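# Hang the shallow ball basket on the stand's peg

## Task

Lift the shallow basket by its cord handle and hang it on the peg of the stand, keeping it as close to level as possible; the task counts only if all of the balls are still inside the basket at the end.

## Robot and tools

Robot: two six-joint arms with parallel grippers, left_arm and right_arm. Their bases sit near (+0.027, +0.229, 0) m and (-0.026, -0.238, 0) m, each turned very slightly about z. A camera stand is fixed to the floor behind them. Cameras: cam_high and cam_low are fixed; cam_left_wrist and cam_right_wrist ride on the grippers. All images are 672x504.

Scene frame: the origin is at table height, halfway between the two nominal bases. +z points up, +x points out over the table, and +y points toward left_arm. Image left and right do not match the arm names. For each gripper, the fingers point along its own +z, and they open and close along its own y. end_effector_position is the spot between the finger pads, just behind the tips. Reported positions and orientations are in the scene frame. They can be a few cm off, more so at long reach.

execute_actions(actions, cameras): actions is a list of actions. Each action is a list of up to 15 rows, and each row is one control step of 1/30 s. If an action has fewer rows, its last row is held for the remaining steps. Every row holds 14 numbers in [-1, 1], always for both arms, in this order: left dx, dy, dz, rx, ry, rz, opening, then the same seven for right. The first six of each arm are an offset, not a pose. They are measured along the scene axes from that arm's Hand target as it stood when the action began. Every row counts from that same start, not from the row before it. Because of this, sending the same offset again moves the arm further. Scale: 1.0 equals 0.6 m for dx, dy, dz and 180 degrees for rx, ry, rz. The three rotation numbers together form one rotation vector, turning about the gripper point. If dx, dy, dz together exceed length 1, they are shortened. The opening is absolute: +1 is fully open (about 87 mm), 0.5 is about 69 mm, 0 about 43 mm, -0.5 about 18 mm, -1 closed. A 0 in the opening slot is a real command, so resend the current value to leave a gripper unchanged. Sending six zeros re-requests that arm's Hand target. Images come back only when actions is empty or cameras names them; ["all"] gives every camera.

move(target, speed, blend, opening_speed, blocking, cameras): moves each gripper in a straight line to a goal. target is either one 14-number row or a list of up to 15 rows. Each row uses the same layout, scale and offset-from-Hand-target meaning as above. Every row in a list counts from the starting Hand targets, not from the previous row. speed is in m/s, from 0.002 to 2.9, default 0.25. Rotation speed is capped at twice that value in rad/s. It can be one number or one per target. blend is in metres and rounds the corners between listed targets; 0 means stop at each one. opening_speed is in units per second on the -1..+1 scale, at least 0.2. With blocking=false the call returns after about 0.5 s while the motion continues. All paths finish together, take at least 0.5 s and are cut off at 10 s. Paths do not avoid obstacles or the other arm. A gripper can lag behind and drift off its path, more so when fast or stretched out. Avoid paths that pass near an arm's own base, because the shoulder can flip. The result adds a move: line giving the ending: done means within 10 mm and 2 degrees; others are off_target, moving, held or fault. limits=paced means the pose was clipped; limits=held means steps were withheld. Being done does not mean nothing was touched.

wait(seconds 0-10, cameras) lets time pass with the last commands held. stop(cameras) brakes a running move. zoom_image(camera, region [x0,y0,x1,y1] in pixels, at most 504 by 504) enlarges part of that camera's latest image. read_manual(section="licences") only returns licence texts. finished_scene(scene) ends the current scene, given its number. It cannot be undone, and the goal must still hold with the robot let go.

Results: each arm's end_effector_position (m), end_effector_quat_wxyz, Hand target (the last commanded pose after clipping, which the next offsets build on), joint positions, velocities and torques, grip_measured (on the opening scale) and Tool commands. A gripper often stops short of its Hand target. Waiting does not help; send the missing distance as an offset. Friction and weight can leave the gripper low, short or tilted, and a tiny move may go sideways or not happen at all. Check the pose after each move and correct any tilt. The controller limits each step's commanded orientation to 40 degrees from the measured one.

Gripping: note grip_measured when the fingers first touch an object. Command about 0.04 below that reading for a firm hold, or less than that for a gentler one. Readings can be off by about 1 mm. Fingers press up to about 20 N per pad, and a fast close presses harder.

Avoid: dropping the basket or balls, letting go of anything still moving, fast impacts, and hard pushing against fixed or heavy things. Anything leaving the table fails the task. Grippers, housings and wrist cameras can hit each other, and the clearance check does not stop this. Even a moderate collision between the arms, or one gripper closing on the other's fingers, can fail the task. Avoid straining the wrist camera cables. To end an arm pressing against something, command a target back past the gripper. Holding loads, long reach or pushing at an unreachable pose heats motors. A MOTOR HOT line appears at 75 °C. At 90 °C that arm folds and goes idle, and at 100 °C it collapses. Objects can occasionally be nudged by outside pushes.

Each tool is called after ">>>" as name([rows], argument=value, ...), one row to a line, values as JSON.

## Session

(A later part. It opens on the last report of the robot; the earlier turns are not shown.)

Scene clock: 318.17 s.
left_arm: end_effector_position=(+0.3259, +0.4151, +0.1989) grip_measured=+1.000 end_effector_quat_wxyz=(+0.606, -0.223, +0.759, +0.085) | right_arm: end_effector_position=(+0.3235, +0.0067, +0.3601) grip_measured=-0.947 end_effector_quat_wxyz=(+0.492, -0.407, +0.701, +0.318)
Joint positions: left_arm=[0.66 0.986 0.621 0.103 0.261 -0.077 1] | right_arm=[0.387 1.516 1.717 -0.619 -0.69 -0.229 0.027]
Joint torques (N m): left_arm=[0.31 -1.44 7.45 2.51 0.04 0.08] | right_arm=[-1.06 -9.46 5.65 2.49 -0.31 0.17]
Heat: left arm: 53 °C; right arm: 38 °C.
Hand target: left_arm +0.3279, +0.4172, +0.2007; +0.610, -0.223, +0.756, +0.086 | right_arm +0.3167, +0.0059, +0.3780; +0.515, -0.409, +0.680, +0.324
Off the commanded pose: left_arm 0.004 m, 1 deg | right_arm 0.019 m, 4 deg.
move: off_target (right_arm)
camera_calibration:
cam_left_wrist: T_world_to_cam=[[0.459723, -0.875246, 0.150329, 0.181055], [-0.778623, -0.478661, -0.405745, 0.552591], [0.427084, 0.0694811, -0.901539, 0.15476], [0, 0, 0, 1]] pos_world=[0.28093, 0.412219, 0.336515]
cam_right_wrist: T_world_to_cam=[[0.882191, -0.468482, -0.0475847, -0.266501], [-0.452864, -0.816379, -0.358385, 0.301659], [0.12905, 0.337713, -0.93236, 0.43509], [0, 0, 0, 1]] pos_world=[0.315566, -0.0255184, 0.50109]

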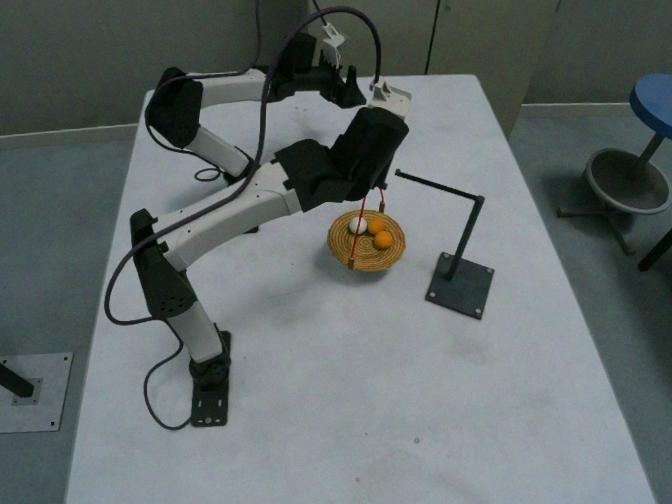

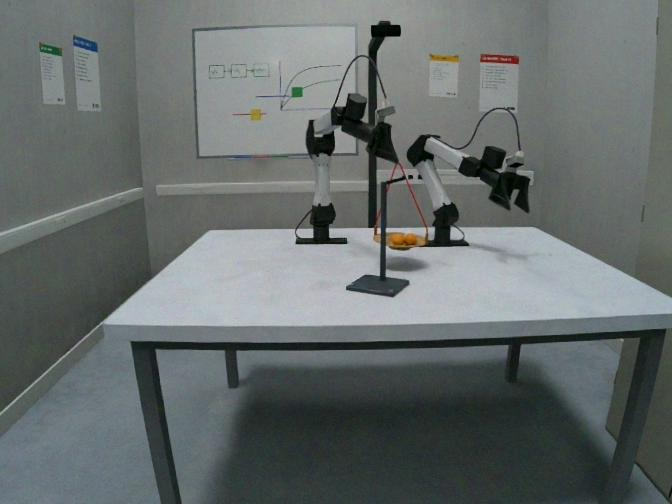

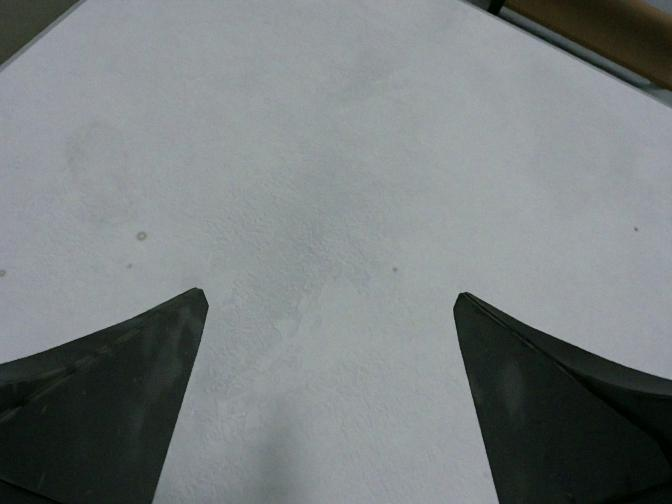

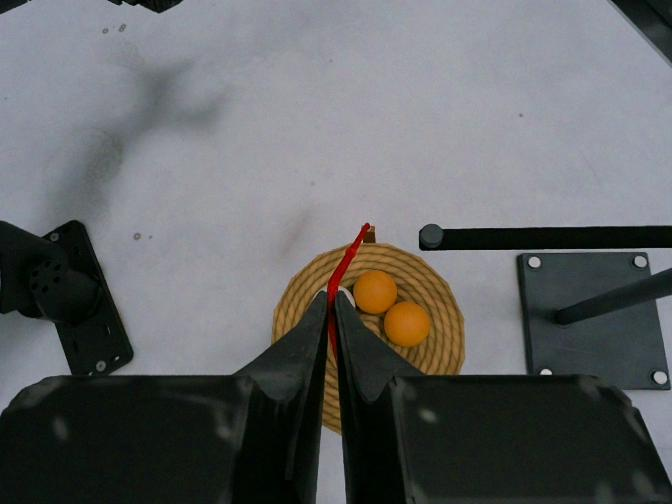

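>>> move(target=[0,0,0,0,0,0,1,0.0162,0.0535,0.008,0,0,0,-1], speed=0.05, cameras=["all"])

>>> zoom_image(camera="cam_low", region=[340, 130, 460, 220])

>>> zoom_image(camera="cam_low", region=[350, 190, 450, 265])

Scene clock: 389.27 s.
left_arm: end_effector_position=(+0.3259, +0.4151, +0.1989) grip_measured=+1.000 end_effector_quat_wxyz=(+0.606, -0.223, +0.759, +0.085) | right_arm: end_effector_position=(+0.3193, +0.0322, +0.3656) grip_measured=-0.947 end_effector_quat_wxyz=(+0.493, -0.410, +0.697, +0.323)
Joint positions: left_arm=[0.66 0.986 0.621 0.103 0.261 -0.077 1] | right_arm=[0.463 1.542 1.751 -0.598 -0.633 -0.19 0.027]
Joint torques (N m): left_arm=[0.32 -1.46 7.43 2.51 0.04 0.08] | right_arm=[0.08 -5.31 10.21 2.57 -0.04 0.11]
Heat: left arm: 55 °C; right arm: 42 °C.
Hand target: left_arm +0.3279, +0.4172, +0.2007; +0.610, -0.223, +0.756, +0.086 | right_arm +0.3266, +0.0380, +0.3827; +0.515, -0.409, +0.680, +0.324
Off the commanded pose: left_arm 0.004 m, 1 deg | right_arm 0.020 m, 3 deg.
move: off_target (right_arm)
camera_calibration:
cam_left_wrist: T_world_to_cam=[[0.459723, -0.875246, 0.150329, 0.181055], [-0.778623, -0.478661, -0.405745, 0.552591], [0.427084, 0.0694811, -0.901539, 0.15476], [0, 0, 0, 1]] pos_world=[0.28093, 0.412219, 0.336515]
cam_right_wrist: T_world_to_cam=[[0.887777, -0.457738, -0.0482422, -0.252507], [-0.442154, -0.819015, -0.365669, 0.321902], [0.127869, 0.345963, -0.929494, 0.431164], [0, 0, 0, 1]] pos_world=[0.311367, -0.00110615, 0.506292]

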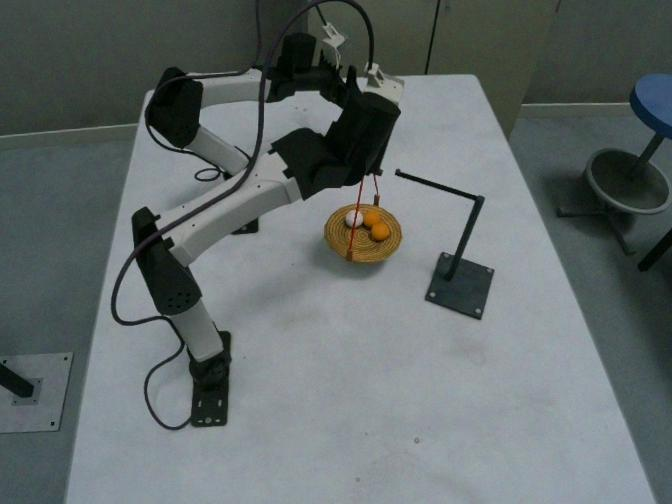

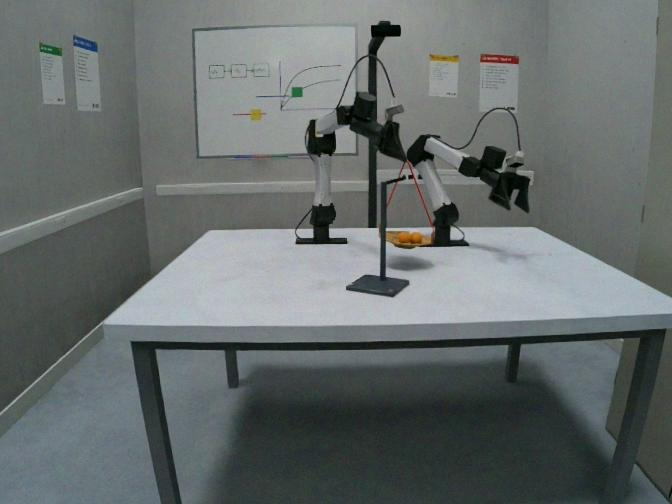

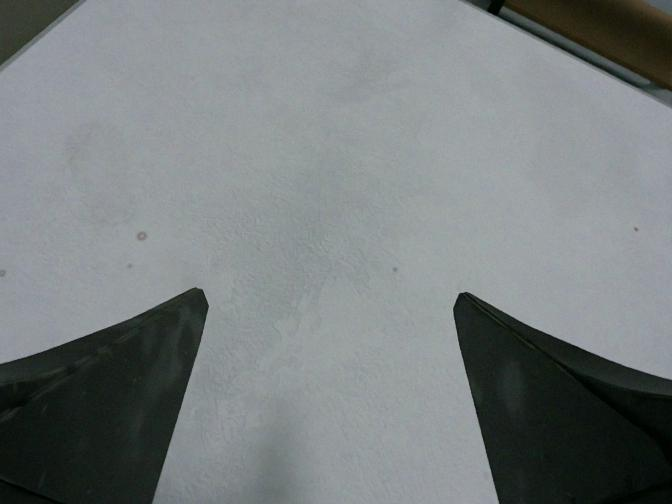

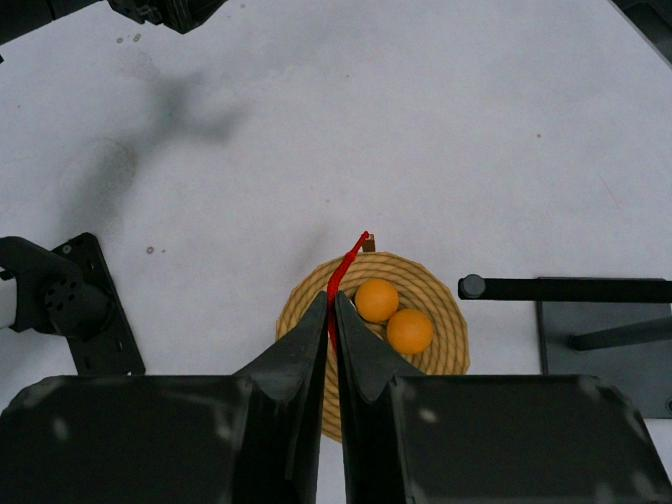

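Scaled by 4.200 from the camera's 672x504 image, which has a finer 960x720 frame.

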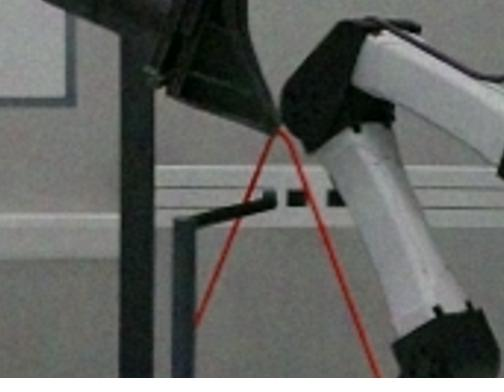

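Scaled by 5.040 from the camera's 672x504 image, which has a finer 960x720 frame.

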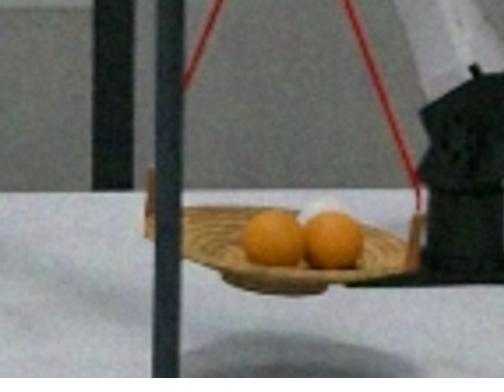

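>>> move(target=[0,0,0,0,0,0,1,0.068,-0.010,0.0,0,0,0,-1], speed=0.05, cameras=["cam_low","cam_right_wrist"])

>>> zoom_image(camera="cam_low", region=[340, 130, 460, 220])

Scene clock: 413.70 s.
left_arm: end_effector_position=(+0.3259, +0.4151, +0.1989) grip_measured=+1.000 end_effector_quat_wxyz=(+0.606, -0.223, +0.759, +0.085) | right_arm: end_effector_position=(+0.3633, +0.0296, +0.3728) grip_measured=-0.947 end_effector_quat_wxyz=(+0.505, -0.401, +0.694, +0.321)
Joint positions: left_arm=[0.66 0.986 0.621 0.103 0.261 -0.077 1] | right_arm=[0.406 1.682 1.909 -0.598 -0.672 -0.195 0.027]
Joint torques (N m): left_arm=[0.29 -1.44 7.43 2.51 0.04 0.08] | right_arm=[-0.68 -6.04 9.99 2.19 -0.24 -0.16]
Heat: left arm: 55 °C; right arm: 44 °C.
Hand target: left_arm +0.3279, +0.4172, +0.2007; +0.610, -0.223, +0.756, +0.086 | right_arm +0.3673, +0.0321, +0.3827; +0.515, -0.409, +0.680, +0.324
Off the commanded pose: left_arm 0.004 m, 1 deg | right_arm 0.011 m, 2 deg.
move: off_target (right_arm)
camera_calibration:
cam_right_wrist: T_world_to_cam=[[0.879471, -0.473915, -0.0440015, -0.290457], [-0.452339, -0.803498, -0.387015, 0.353127], [0.148057, 0.360272, -0.921023, 0.42216], [0, 0, 0, 1]] pos_world=[0.352678, -0.00600807, 0.512704]
Images, in order (width x height): cam_low 672x504, cam_right_wrist 672x504.

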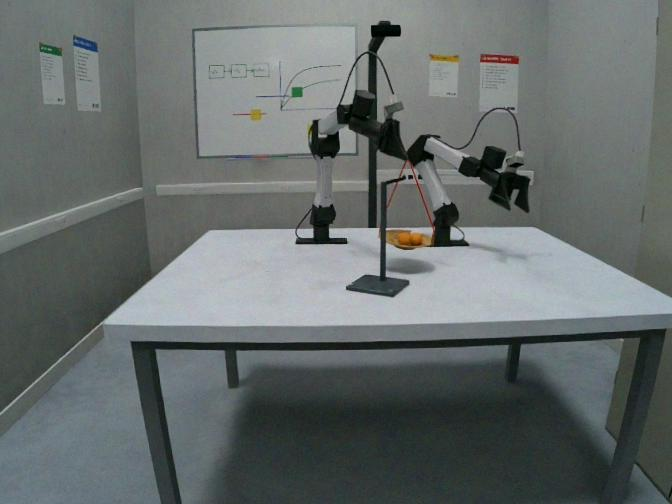

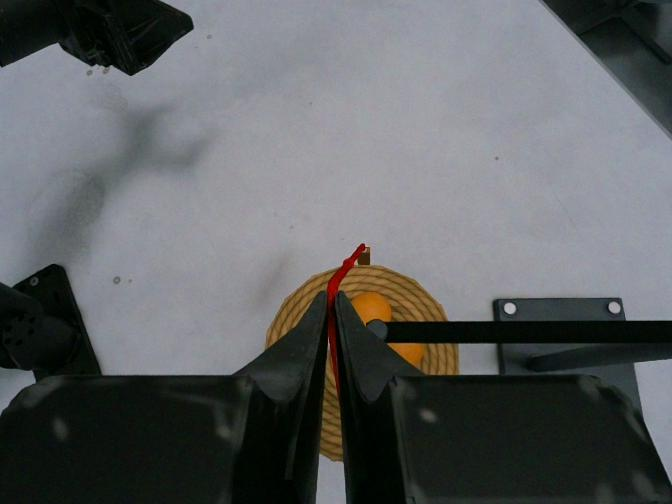

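Scaled by 4.200 from the camera's 672x504 image, which has a finer 960x720 frame.

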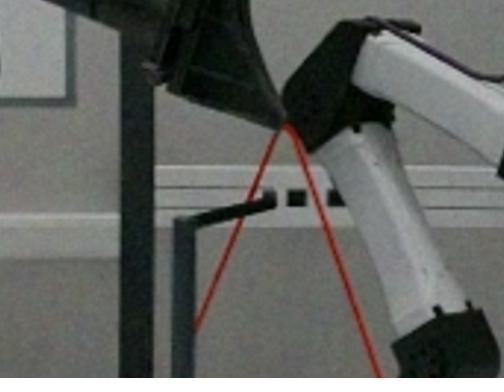

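>>> move(target=[0,0,0,0,0,0,1,0.0752,-0.046,-0.003,0,0,0,-1], speed=0.045, cameras=["all"])

>>> zoom_image(camera="cam_low", region=[340, 130, 460, 220])

>>> zoom_image(camera="cam_low", region=[350, 200, 450, 275])

Scene clock: 429.20 s.
left_arm: end_effector_position=(+0.3259, +0.4151, +0.1989) grip_measured=+1.000 end_effector_quat_wxyz=(+0.606, -0.223, +0.759, +0.085) | right_arm: end_effector_position=(+0.4093, +0.0028, +0.3755) grip_measured=-0.947 end_effector_quat_wxyz=(+0.511, -0.400, +0.690, +0.320)
Joint positions: left_arm=[0.66 0.986 0.621 0.103 0.261 -0.077 1] | right_arm=[0.294 1.834 2.106 -0.664 -0.774 -0.247 0.027]
Joint torques (N m): left_arm=[0.31 -1.44 7.45 2.51 0.04 0.08] | right_arm=[-1.03 -7.02 9.96 2.09 -0.32 -0.11]
Heat: left arm: 55 °C; right arm: 46 °C.
Hand target: left_arm +0.3279, +0.4172, +0.2007; +0.610, -0.223, +0.756, +0.086 | right_arm +0.4124, +0.0044, +0.3810; +0.515, -0.409, +0.680, +0.324
Off the commanded pose: left_arm 0.004 m, 1 deg | right_arm 0.006 m, 2 deg.
move: done
camera_calibration:
cam_left_wrist: T_world_to_cam=[[0.459723, -0.875246, 0.150329, 0.181055], [-0.778623, -0.478661, -0.405745, 0.552591], [0.427084, 0.0694811, -0.901539, 0.15476], [0, 0, 0, 1]] pos_world=[0.28093, 0.412219, 0.336515]
cam_right_wrist: T_world_to_cam=[[0.878837, -0.475745, -0.0362224, -0.346086], [-0.449476, -0.800056, -0.397344, 0.356055], [0.160055, 0.365482, -0.916955, 0.421147], [0, 0, 0, 1]] pos_world=[0.396785, -0.0337061, 0.515113]

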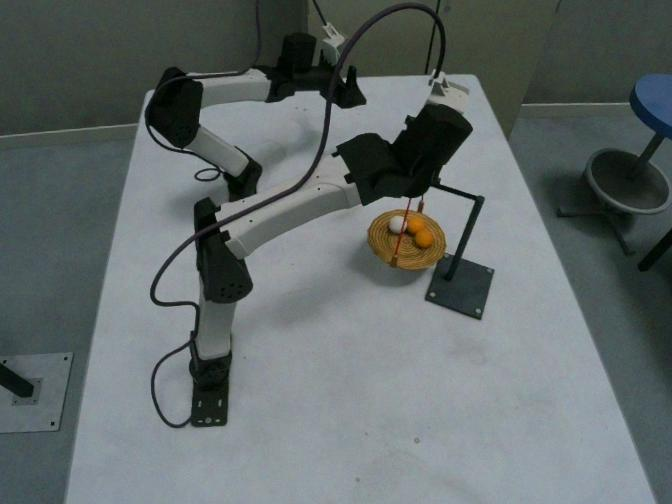

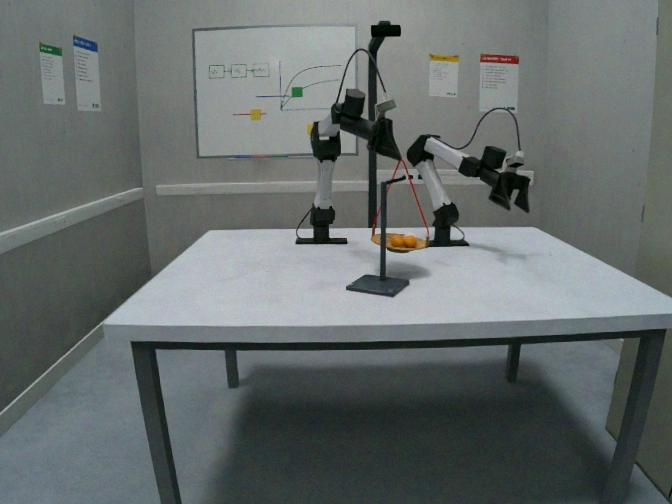

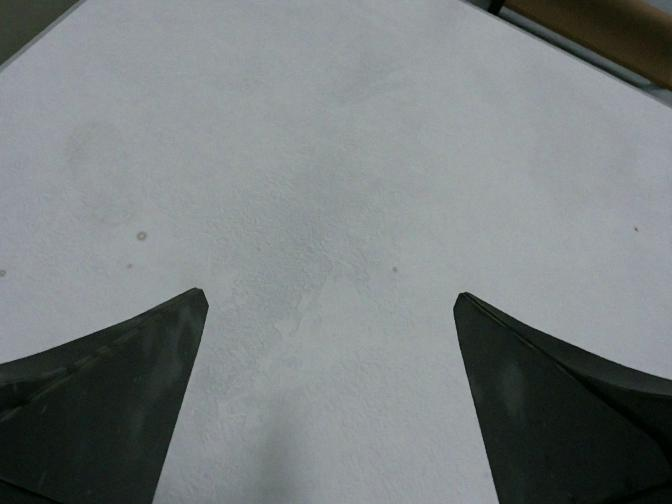

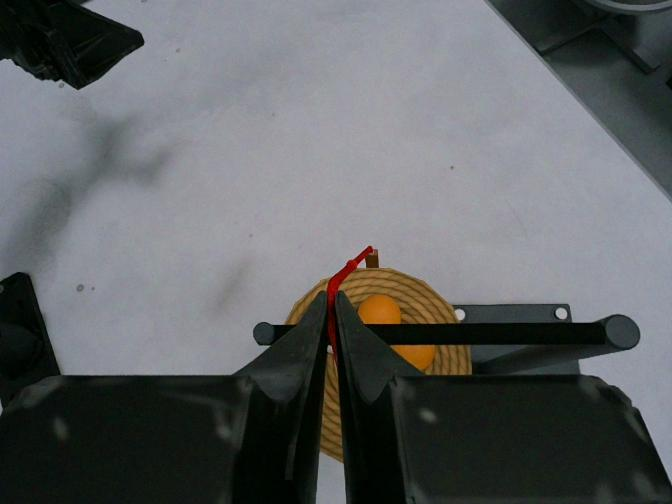

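Scaled by 4.200 from the camera's 672x504 image, which has a finer 960x720 frame.

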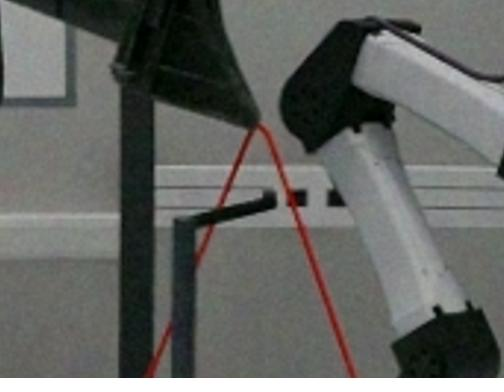

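Scaled by 5.040 from the camera's 672x504 image, which has a finer 960x720 frame.

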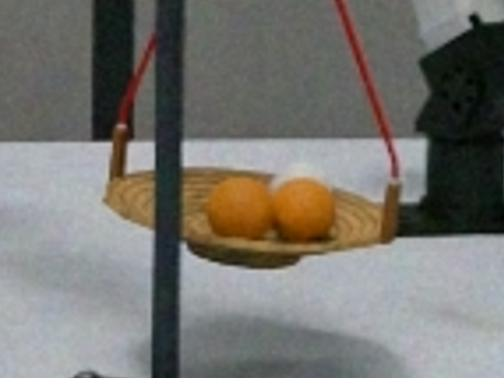

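>>> move(target="[0,0,0,0,0,0,1,-0.0053,-0.0103,-0.010,0,0,0,-1],[0,0,0,0,0,0,1,-0.0053,-0.0103,-0.066,0,0,0,-1]]", speed=0.04, cameras=["cam_low","cam_right_wrist"])


>>> move([
  [0,0,0,0,0,0,1,-0.0053,-0.0103,-0.010,0,0,0,-1],
  [0,0,0,0,0,0,1,-0.0053,-0.0103,-0.066,0,0,0,-1],
], speed=0.04, blend=[0.005,0], cameras=["cam_low","cam_right_wrist"])

>>> zoom_image(camera="cam_low", region=[370, 150, 430, 195])

>>> zoom_image(camera="cam_low", region=[350, 200, 450, 275])

Scene clock: 448.83 s.
left_arm: end_effector_position=(+0.3259, +0.4151, +0.1989) grip_measured=+1.000 end_effector_quat_wxyz=(+0.606, -0.223, +0.759, +0.085) | right_arm: end_effector_position=(+0.4128, -0.0003, +0.3266) grip_measured=-0.947 end_effector_quat_wxyz=(+0.493, -0.401, +0.698, +0.329)
Joint positions: left_arm=[0.66 0.986 0.621 0.103 0.261 -0.077 1] | right_arm=[0.28 1.795 1.874 -0.522 -0.802 -0.262 0.026]
Joint torques (N m): left_arm=[0.31 -1.44 7.43 2.51 0.04 0.08] | right_arm=[-0.55 -11.66 5.19 2.44 -0.22 -0.05]
Heat: left arm: 56 °C; right arm: 47 °C.
Hand target: left_arm +0.3279, +0.4172, +0.2007; +0.610, -0.223, +0.756, +0.086 | right_arm +0.4091, -0.0016, +0.3414; +0.515, -0.409, +0.680, +0.324
Off the commanded pose: left_arm 0.004 m, 1 deg | right_arm 0.015 m, 3 deg.
move: off_target (right_arm); blend cut to 0.0045 m at target 1
camera_calibration:
cam_right_wrist: T_world_to_cam=[[0.883878, -0.463096, -0.0655949, -0.344865], [-0.452187, -0.810239, -0.37288, 0.32887], [0.119532, 0.359241, -0.925558, 0.396278], [0, 0, 0, 1]] pos_world=[0.406161, -0.0356015, 0.466786]
Images, in order (width x height): cam_low 672x504, cam_right_wrist 672x504.

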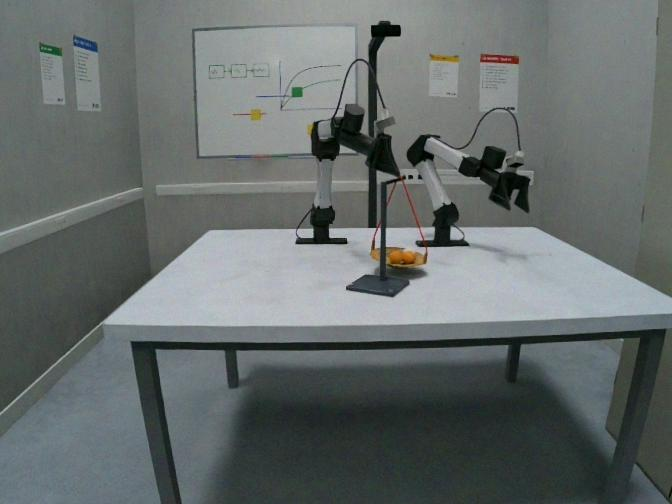

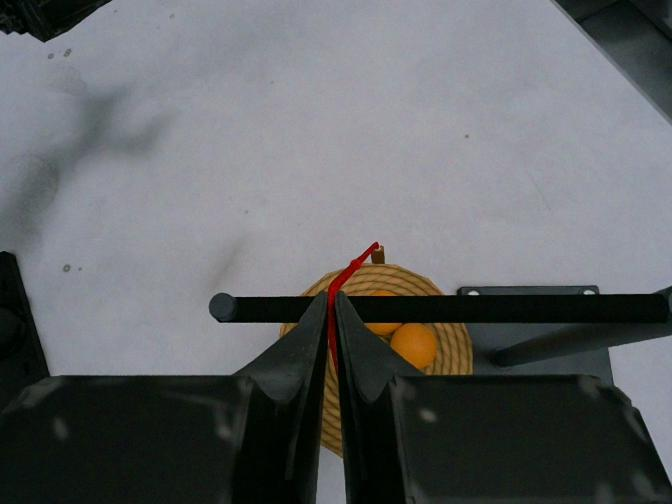

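Scaled by 8.400 from the camera's 672x504 image, which has a finer 960x720 frame.

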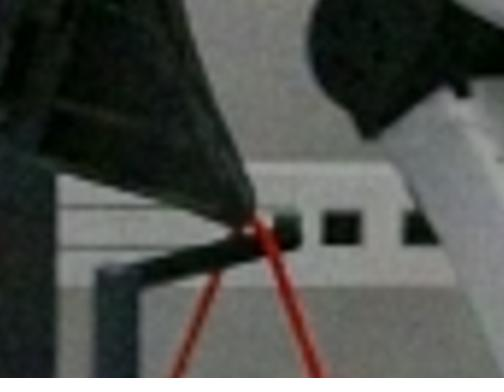

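Scaled by 5.040 from the camera's 672x504 image, which has a finer 960x720 frame.

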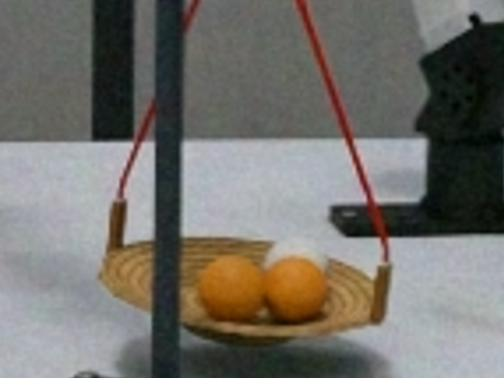

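>>> move(target=[0,0,0,0,0,0,1,-0.0092,-0.0165,0.004,0,0,0,-1], speed=0.04, cameras=["cam_low","cam_right_wrist"])

>>> zoom_image(camera="cam_low", region=[370, 150, 430, 195])

Scene clock: 463.07 s.
left_arm: end_effector_position=(+0.3259, +0.4151, +0.1989) grip_measured=+1.000 end_effector_quat_wxyz=(+0.606, -0.223, +0.759, +0.085) | right_arm: end_effector_position=(+0.4125, -0.0068, +0.3240) grip_measured=-0.947 end_effector_quat_wxyz=(+0.493, -0.400, +0.700, +0.328)
Joint positions: left_arm=[0.66 0.986 0.621 0.103 0.261 -0.077 1] | right_arm=[0.265 1.783 1.852 -0.518 -0.812 -0.27 0.026]
Joint torques (N m): left_arm=[0.32 -1.44 7.45 2.51 0.04 0.08] | right_arm=[-1.36 -12.63 5.11 2.19 -0.28 -0.15]
Heat: left arm: 56 °C; right arm: 45 °C.
Hand target: left_arm +0.3279, +0.4172, +0.2007; +0.610, -0.223, +0.756, +0.086 | right_arm +0.4037, -0.0116, +0.3438; +0.515, -0.409, +0.680, +0.324
Off the commanded pose: left_arm 0.004 m, 1 deg | right_arm 0.022 m, 4 deg.
move: off_target (right_arm)
camera_calibration:
cam_right_wrist: T_world_to_cam=[[0.882045, -0.466448, -0.066505, -0.346838], [-0.45569, -0.808654, -0.372056, 0.323684], [0.119765, 0.358476, -0.925825, 0.39632], [0, 0, 0, 1]] pos_world=[0.40596, -0.0421042, 0.464285]
Images, in order (width x height): cam_low 672x504, cam_right_wrist 672x504.

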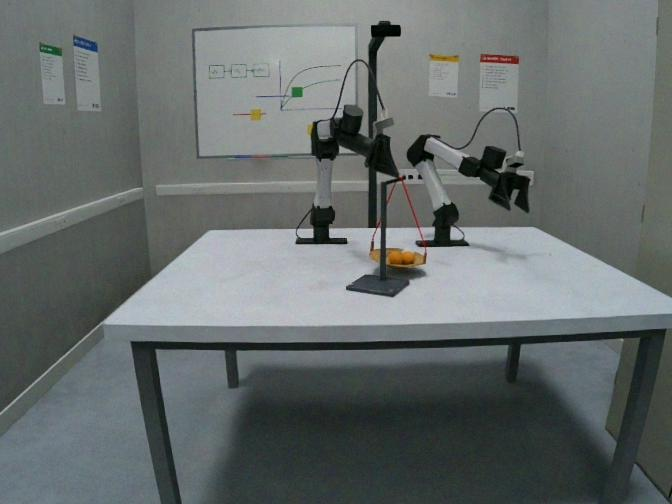

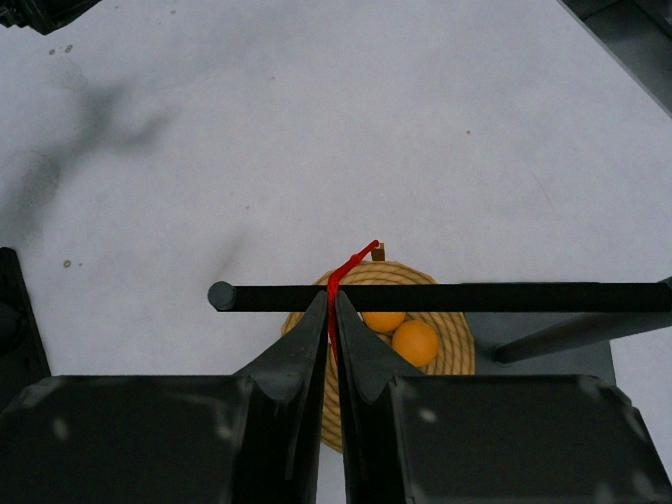

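Scaled by 8.400 from the camera's 672x504 image, which has a finer 960x720 frame.

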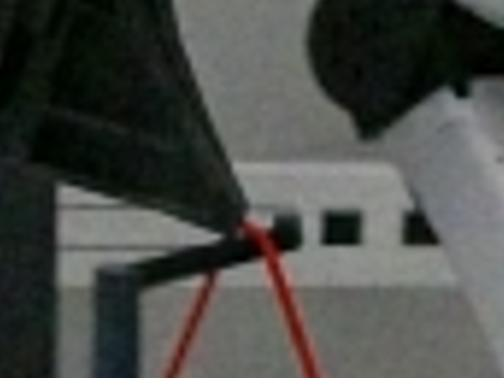

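>>> move(target=[0,0,0,0,0,0,1,-0.0085,-0.017,-0.006,0,0,0,-1], speed=0.04, cameras=["cam_low","cam_right_wrist"])

>>> zoom_image(camera="cam_low", region=[370, 150, 430, 195])

>>> zoom_image(camera="cam_low", region=[350, 210, 450, 285])

Scene clock: 479.90 s.
left_arm: end_effector_position=(+0.3259, +0.4151, +0.1989) grip_measured=+1.000 end_effector_quat_wxyz=(+0.606, -0.223, +0.759, +0.085) | right_arm: end_effector_position=(+0.4072, -0.0178, +0.3238) grip_measured=-0.947 end_effector_quat_wxyz=(+0.497, -0.400, +0.697, +0.327)
Joint positions: left_arm=[0.66 0.986 0.621 0.103 0.261 -0.077 1] | right_arm=[0.239 1.747 1.803 -0.507 -0.836 -0.283 0.026]
Joint torques (N m): left_arm=[0.29 -1.43 7.45 2.51 0.04 0.08] | right_arm=[-1.03 -12.07 5.76 2.15 -0.2 -0.14]
Heat: left arm: 56 °C; right arm: 45 °C.
Hand target: left_arm +0.3279, +0.4172, +0.2007; +0.610, -0.223, +0.756, +0.086 | right_arm +0.3986, -0.0218, +0.3402; +0.515, -0.409, +0.680, +0.324
Off the commanded pose: left_arm 0.004 m, 1 deg | right_arm 0.019 m, 3 deg.
move: off_target (right_arm)
camera_calibration:
cam_right_wrist: T_world_to_cam=[[0.882363, -0.466507, -0.0616963, -0.348953], [-0.45315, -0.807023, -0.378641, 0.313415], [0.126848, 0.362056, -0.923485, 0.397027], [0, 0, 0, 1]] pos_world=[0.399565, -0.053602, 0.463791]
Images, in order (width x height): cam_low 672x504, cam_right_wrist 672x504.

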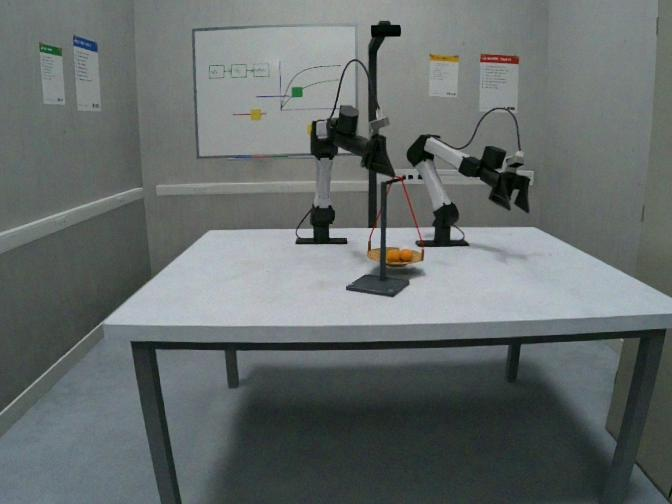

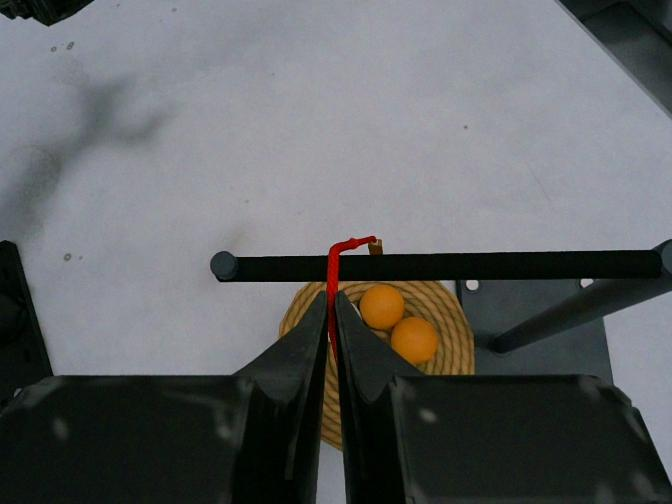

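Scaled by 8.400 from the camera's 672x504 image, which has a finer 960x720 frame.

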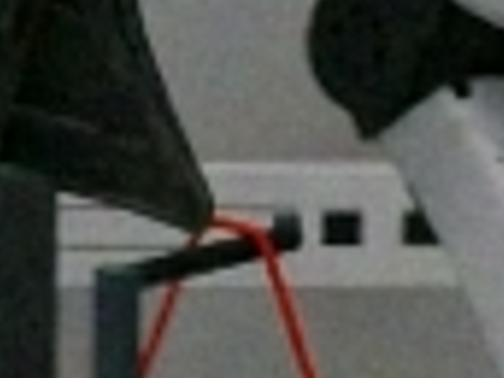

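Scaled by 5.040 from the camera's 672x504 image, which has a finer 960x720 frame.

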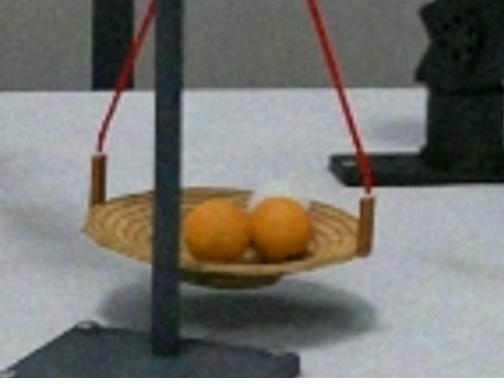

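>>> move(target=[0,0,0,0,0,0,1,0.003,0.006,-0.018,0,0,0,-1], speed=0.03, cameras=["cam_low","cam_right_wrist"])

>>> zoom_image(camera="cam_low", region=[370, 150, 430, 195])

>>> zoom_image(camera="cam_low", region=[350, 210, 450, 285])

Scene clock: 508.17 s.
left_arm: end_effector_position=(+0.3259, +0.4151, +0.1989) grip_measured=+1.000 end_effector_quat_wxyz=(+0.606, -0.223, +0.759, +0.085) | right_arm: end_effector_position=(+0.4081, -0.0176, +0.3163) grip_measured=-0.947 end_effector_quat_wxyz=(+0.500, -0.401, +0.695, +0.326)
Joint positions: left_arm=[0.66 0.986 0.621 0.103 0.261 -0.077 1] | right_arm=[0.239 1.737 1.755 -0.46 -0.836 -0.284 0.026]
Joint torques (N m): left_arm=[0.29 -1.44 7.43 2.51 0.04 0.08] | right_arm=[-0.64 -11.18 5.23 2.21 -0.2 -0.08]
Heat: left arm: 57 °C; right arm: 44 °C.
Hand target: left_arm +0.3279, +0.4172, +0.2007; +0.610, -0.223, +0.756, +0.086 | right_arm +0.4004, -0.0183, +0.3294; +0.515, -0.409, +0.680, +0.324
Off the commanded pose: left_arm 0.004 m, 1 deg | right_arm 0.015 m, 3 deg.
move: off_target (right_arm)
camera_calibration:
cam_right_wrist: T_world_to_cam=[[0.882969, -0.466221, -0.05481, -0.352617], [-0.449713, -0.806609, -0.383589, 0.311359], [0.134627, 0.363346, -0.921876, 0.386266], [0, 0, 0, 1]] pos_world=[0.39937, -0.0536011, 0.456196]
Images, in order (width x height): cam_low 672x504, cam_right_wrist 672x504.

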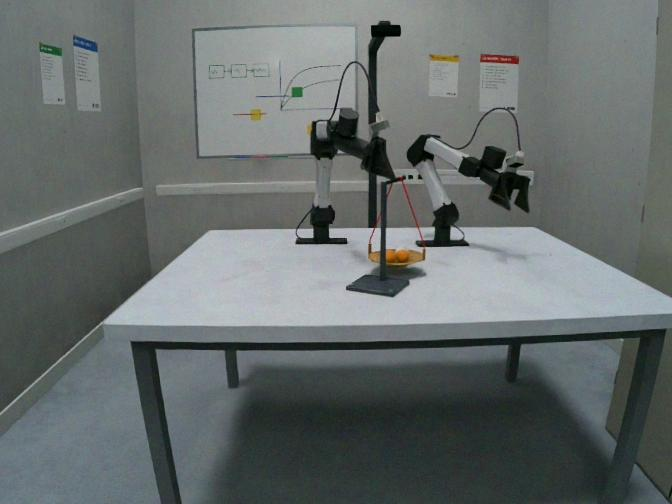

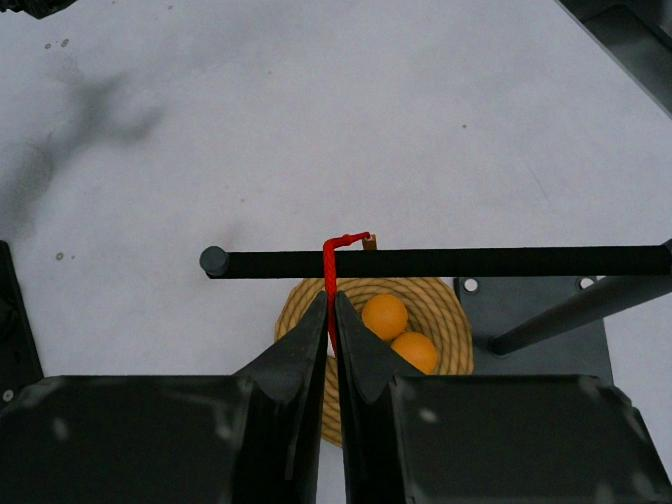

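Scaled by 8.400 from the camera's 672x504 image, which has a finer 960x720 frame.

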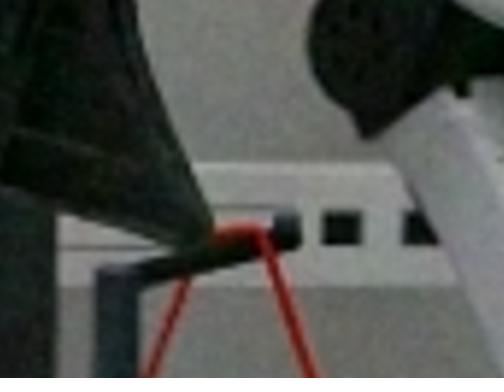

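Scaled by 5.040 from the camera's 672x504 image, which has a finer 960x720 frame.

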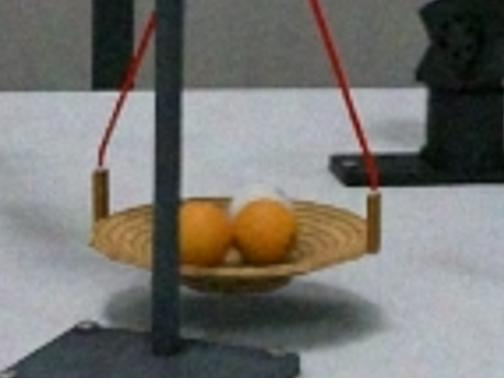

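>>> move(target=[0,0,0,0,0,0,1,0.004,0.0125,0.002,0,0,0,-1], speed=0.03, cameras=["cam_low","cam_right_wrist"])

>>> zoom_image(camera="cam_low", region=[370, 150, 430, 195])

>>> zoom_image(camera="cam_low", region=[350, 210, 450, 285])

Scene clock: 529.53 s.
left_arm: end_effector_position=(+0.3259, +0.4151, +0.1989) grip_measured=+1.000 end_effector_quat_wxyz=(+0.606, -0.223, +0.759, +0.085) | right_arm: end_effector_position=(+0.4061, -0.0127, +0.3166) grip_measured=-0.947 end_effector_quat_wxyz=(+0.499, -0.405, +0.692, +0.328)
Joint positions: left_arm=[0.66 0.986 0.621 0.103 0.261 -0.077 1] | right_arm=[0.25 1.737 1.755 -0.458 -0.834 -0.284 0.026]
Joint torques (N m): left_arm=[0.29 -1.44 7.43 2.51 0.04 0.08] | right_arm=[0.08 -10.24 7.01 2.23 -0.08 0.07]
Heat: left arm: 57 °C; right arm: 43 °C.
Hand target: left_arm +0.3279, +0.4172, +0.2007; +0.610, -0.223, +0.756, +0.086 | right_arm +0.4027, -0.0107, +0.3306; +0.515, -0.409, +0.680, +0.324
Off the commanded pose: left_arm 0.004 m, 1 deg | right_arm 0.014 m, 2 deg.
move: off_target (right_arm)
camera_calibration:
cam_right_wrist: T_world_to_cam=[[0.887765, -0.457307, -0.0523747, -0.351129], [-0.440522, -0.811114, -0.384753, 0.311025], [0.133469, 0.364643, -0.921532, 0.385576], [0, 0, 0, 1]] pos_world=[0.397271, -0.0488943, 0.456598]
Images, in order (width x height): cam_low 672x504, cam_right_wrist 672x504.

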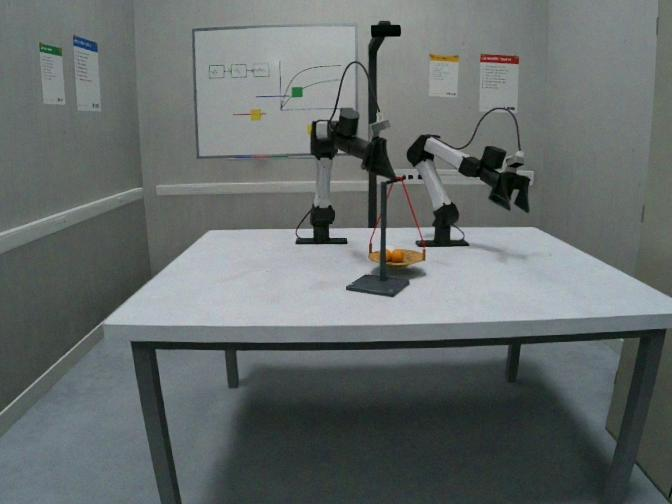

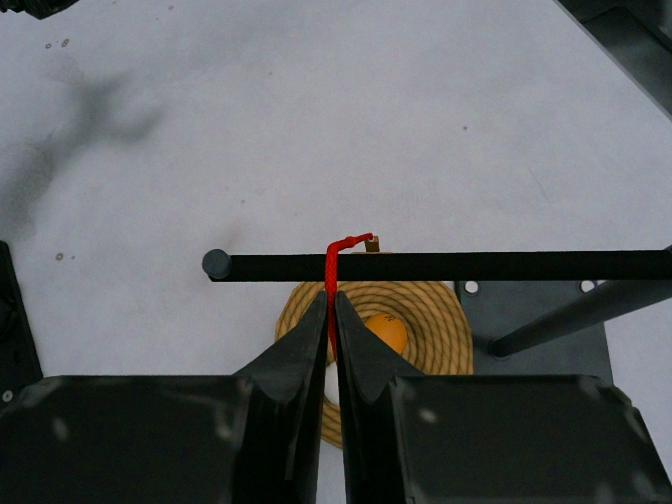

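Scaled by 8.400 from the camera's 672x504 image, which has a finer 960x720 frame.

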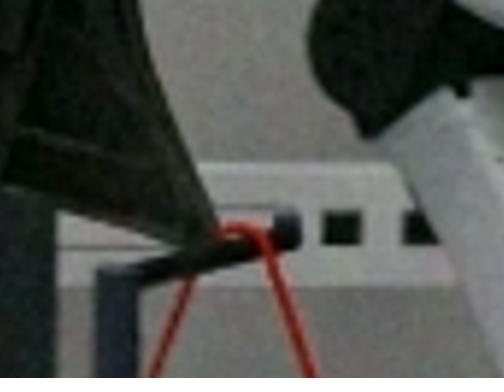

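Scaled by 5.040 from the camera's 672x504 image, which has a finer 960x720 frame.

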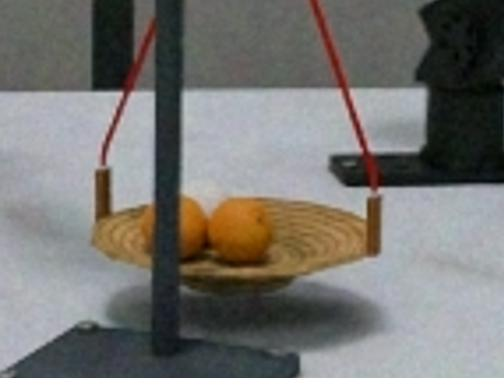

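>>> move(target=[0,0,0,0,0,0,1,0.0,0.0,0.016,0,0,0,-1], speed=0.04, cameras=["cam_low","cam_right_wrist"])

>>> zoom_image(camera="cam_low", region=[370, 150, 430, 195])

>>> zoom_image(camera="cam_low", region=[350, 210, 450, 285])

Scene clock: 537.83 s.
left_arm: end_effector_position=(+0.3259, +0.4151, +0.1989) grip_measured=+1.000 end_effector_quat_wxyz=(+0.606, -0.223, +0.759, +0.085) | right_arm: end_effector_position=(+0.4065, -0.0123, +0.3220) grip_measured=-0.947 end_effector_quat_wxyz=(+0.503, -0.406, +0.690, +0.326)
Joint positions: left_arm=[0.66 0.986 0.621 0.103 0.261 -0.077 1] | right_arm=[0.252 1.737 1.77 -0.463 -0.83 -0.283 0.026]
Joint torques (N m): left_arm=[0.31 -1.46 7.46 2.51 0.04 0.08] | right_arm=[-0.02 -9.62 10.36 1.86 -0.08 0.02]
Heat: left arm: 57 °C; right arm: 43 °C.
Hand target: left_arm +0.3279, +0.4172, +0.2007; +0.610, -0.223, +0.756, +0.086 | right_arm +0.4028, -0.0107, +0.3401; +0.515, -0.409, +0.680, +0.324
Off the commanded pose: left_arm 0.004 m, 1 deg | right_arm 0.019 m, 2 deg.
move: off_target (right_arm)
camera_calibration:
cam_right_wrist: T_world_to_cam=[[0.88736, -0.459021, -0.0434899, -0.35364], [-0.43806, -0.809877, -0.390131, 0.314395], [0.143857, 0.365238, -0.919732, 0.385471], [0, 0, 0, 1]] pos_world=[0.396077, -0.0484951, 0.461805]
Images, in order (width x height): cam_low 672x504, cam_right_wrist 672x504.

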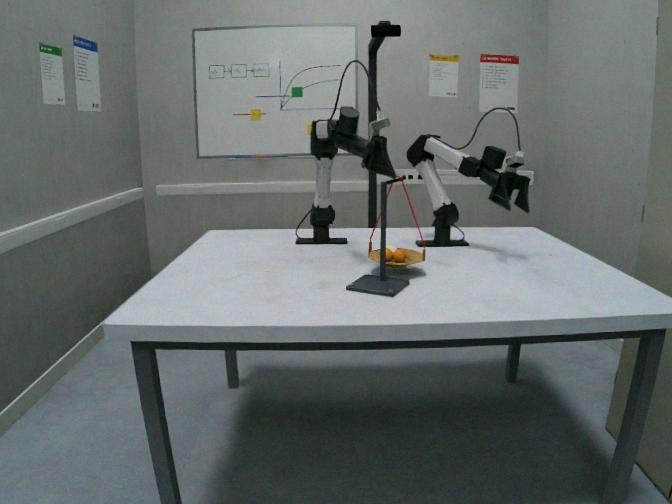

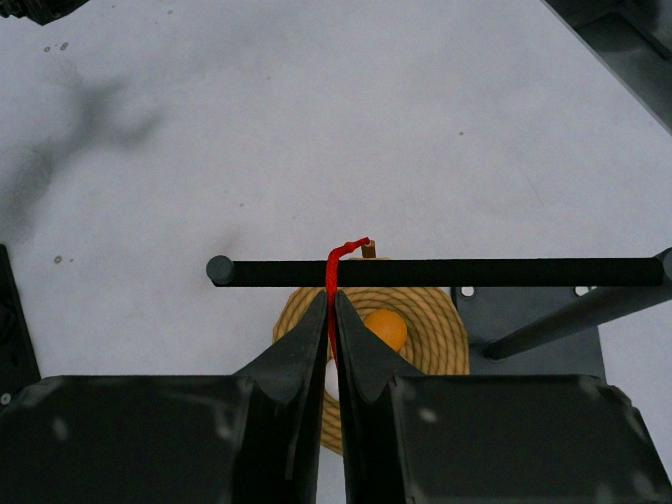

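Scaled by 8.400 from the camera's 672x504 image, which has a finer 960x720 frame.

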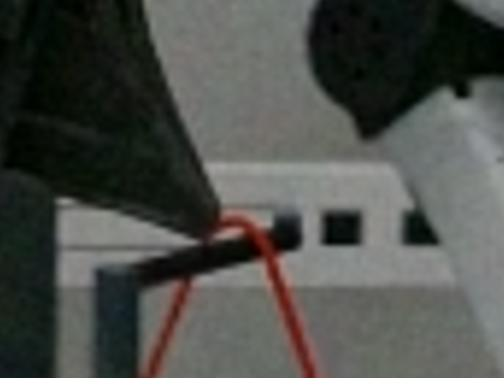

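Scaled by 5.040 from the camera's 672x504 image, which has a finer 960x720 frame.

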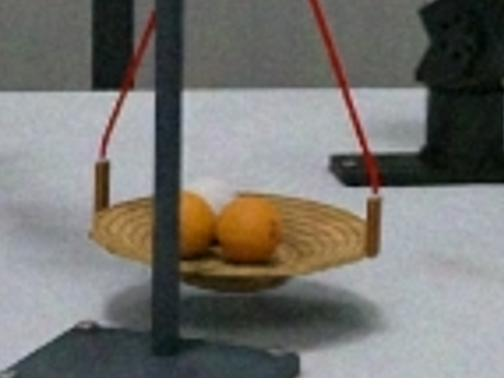

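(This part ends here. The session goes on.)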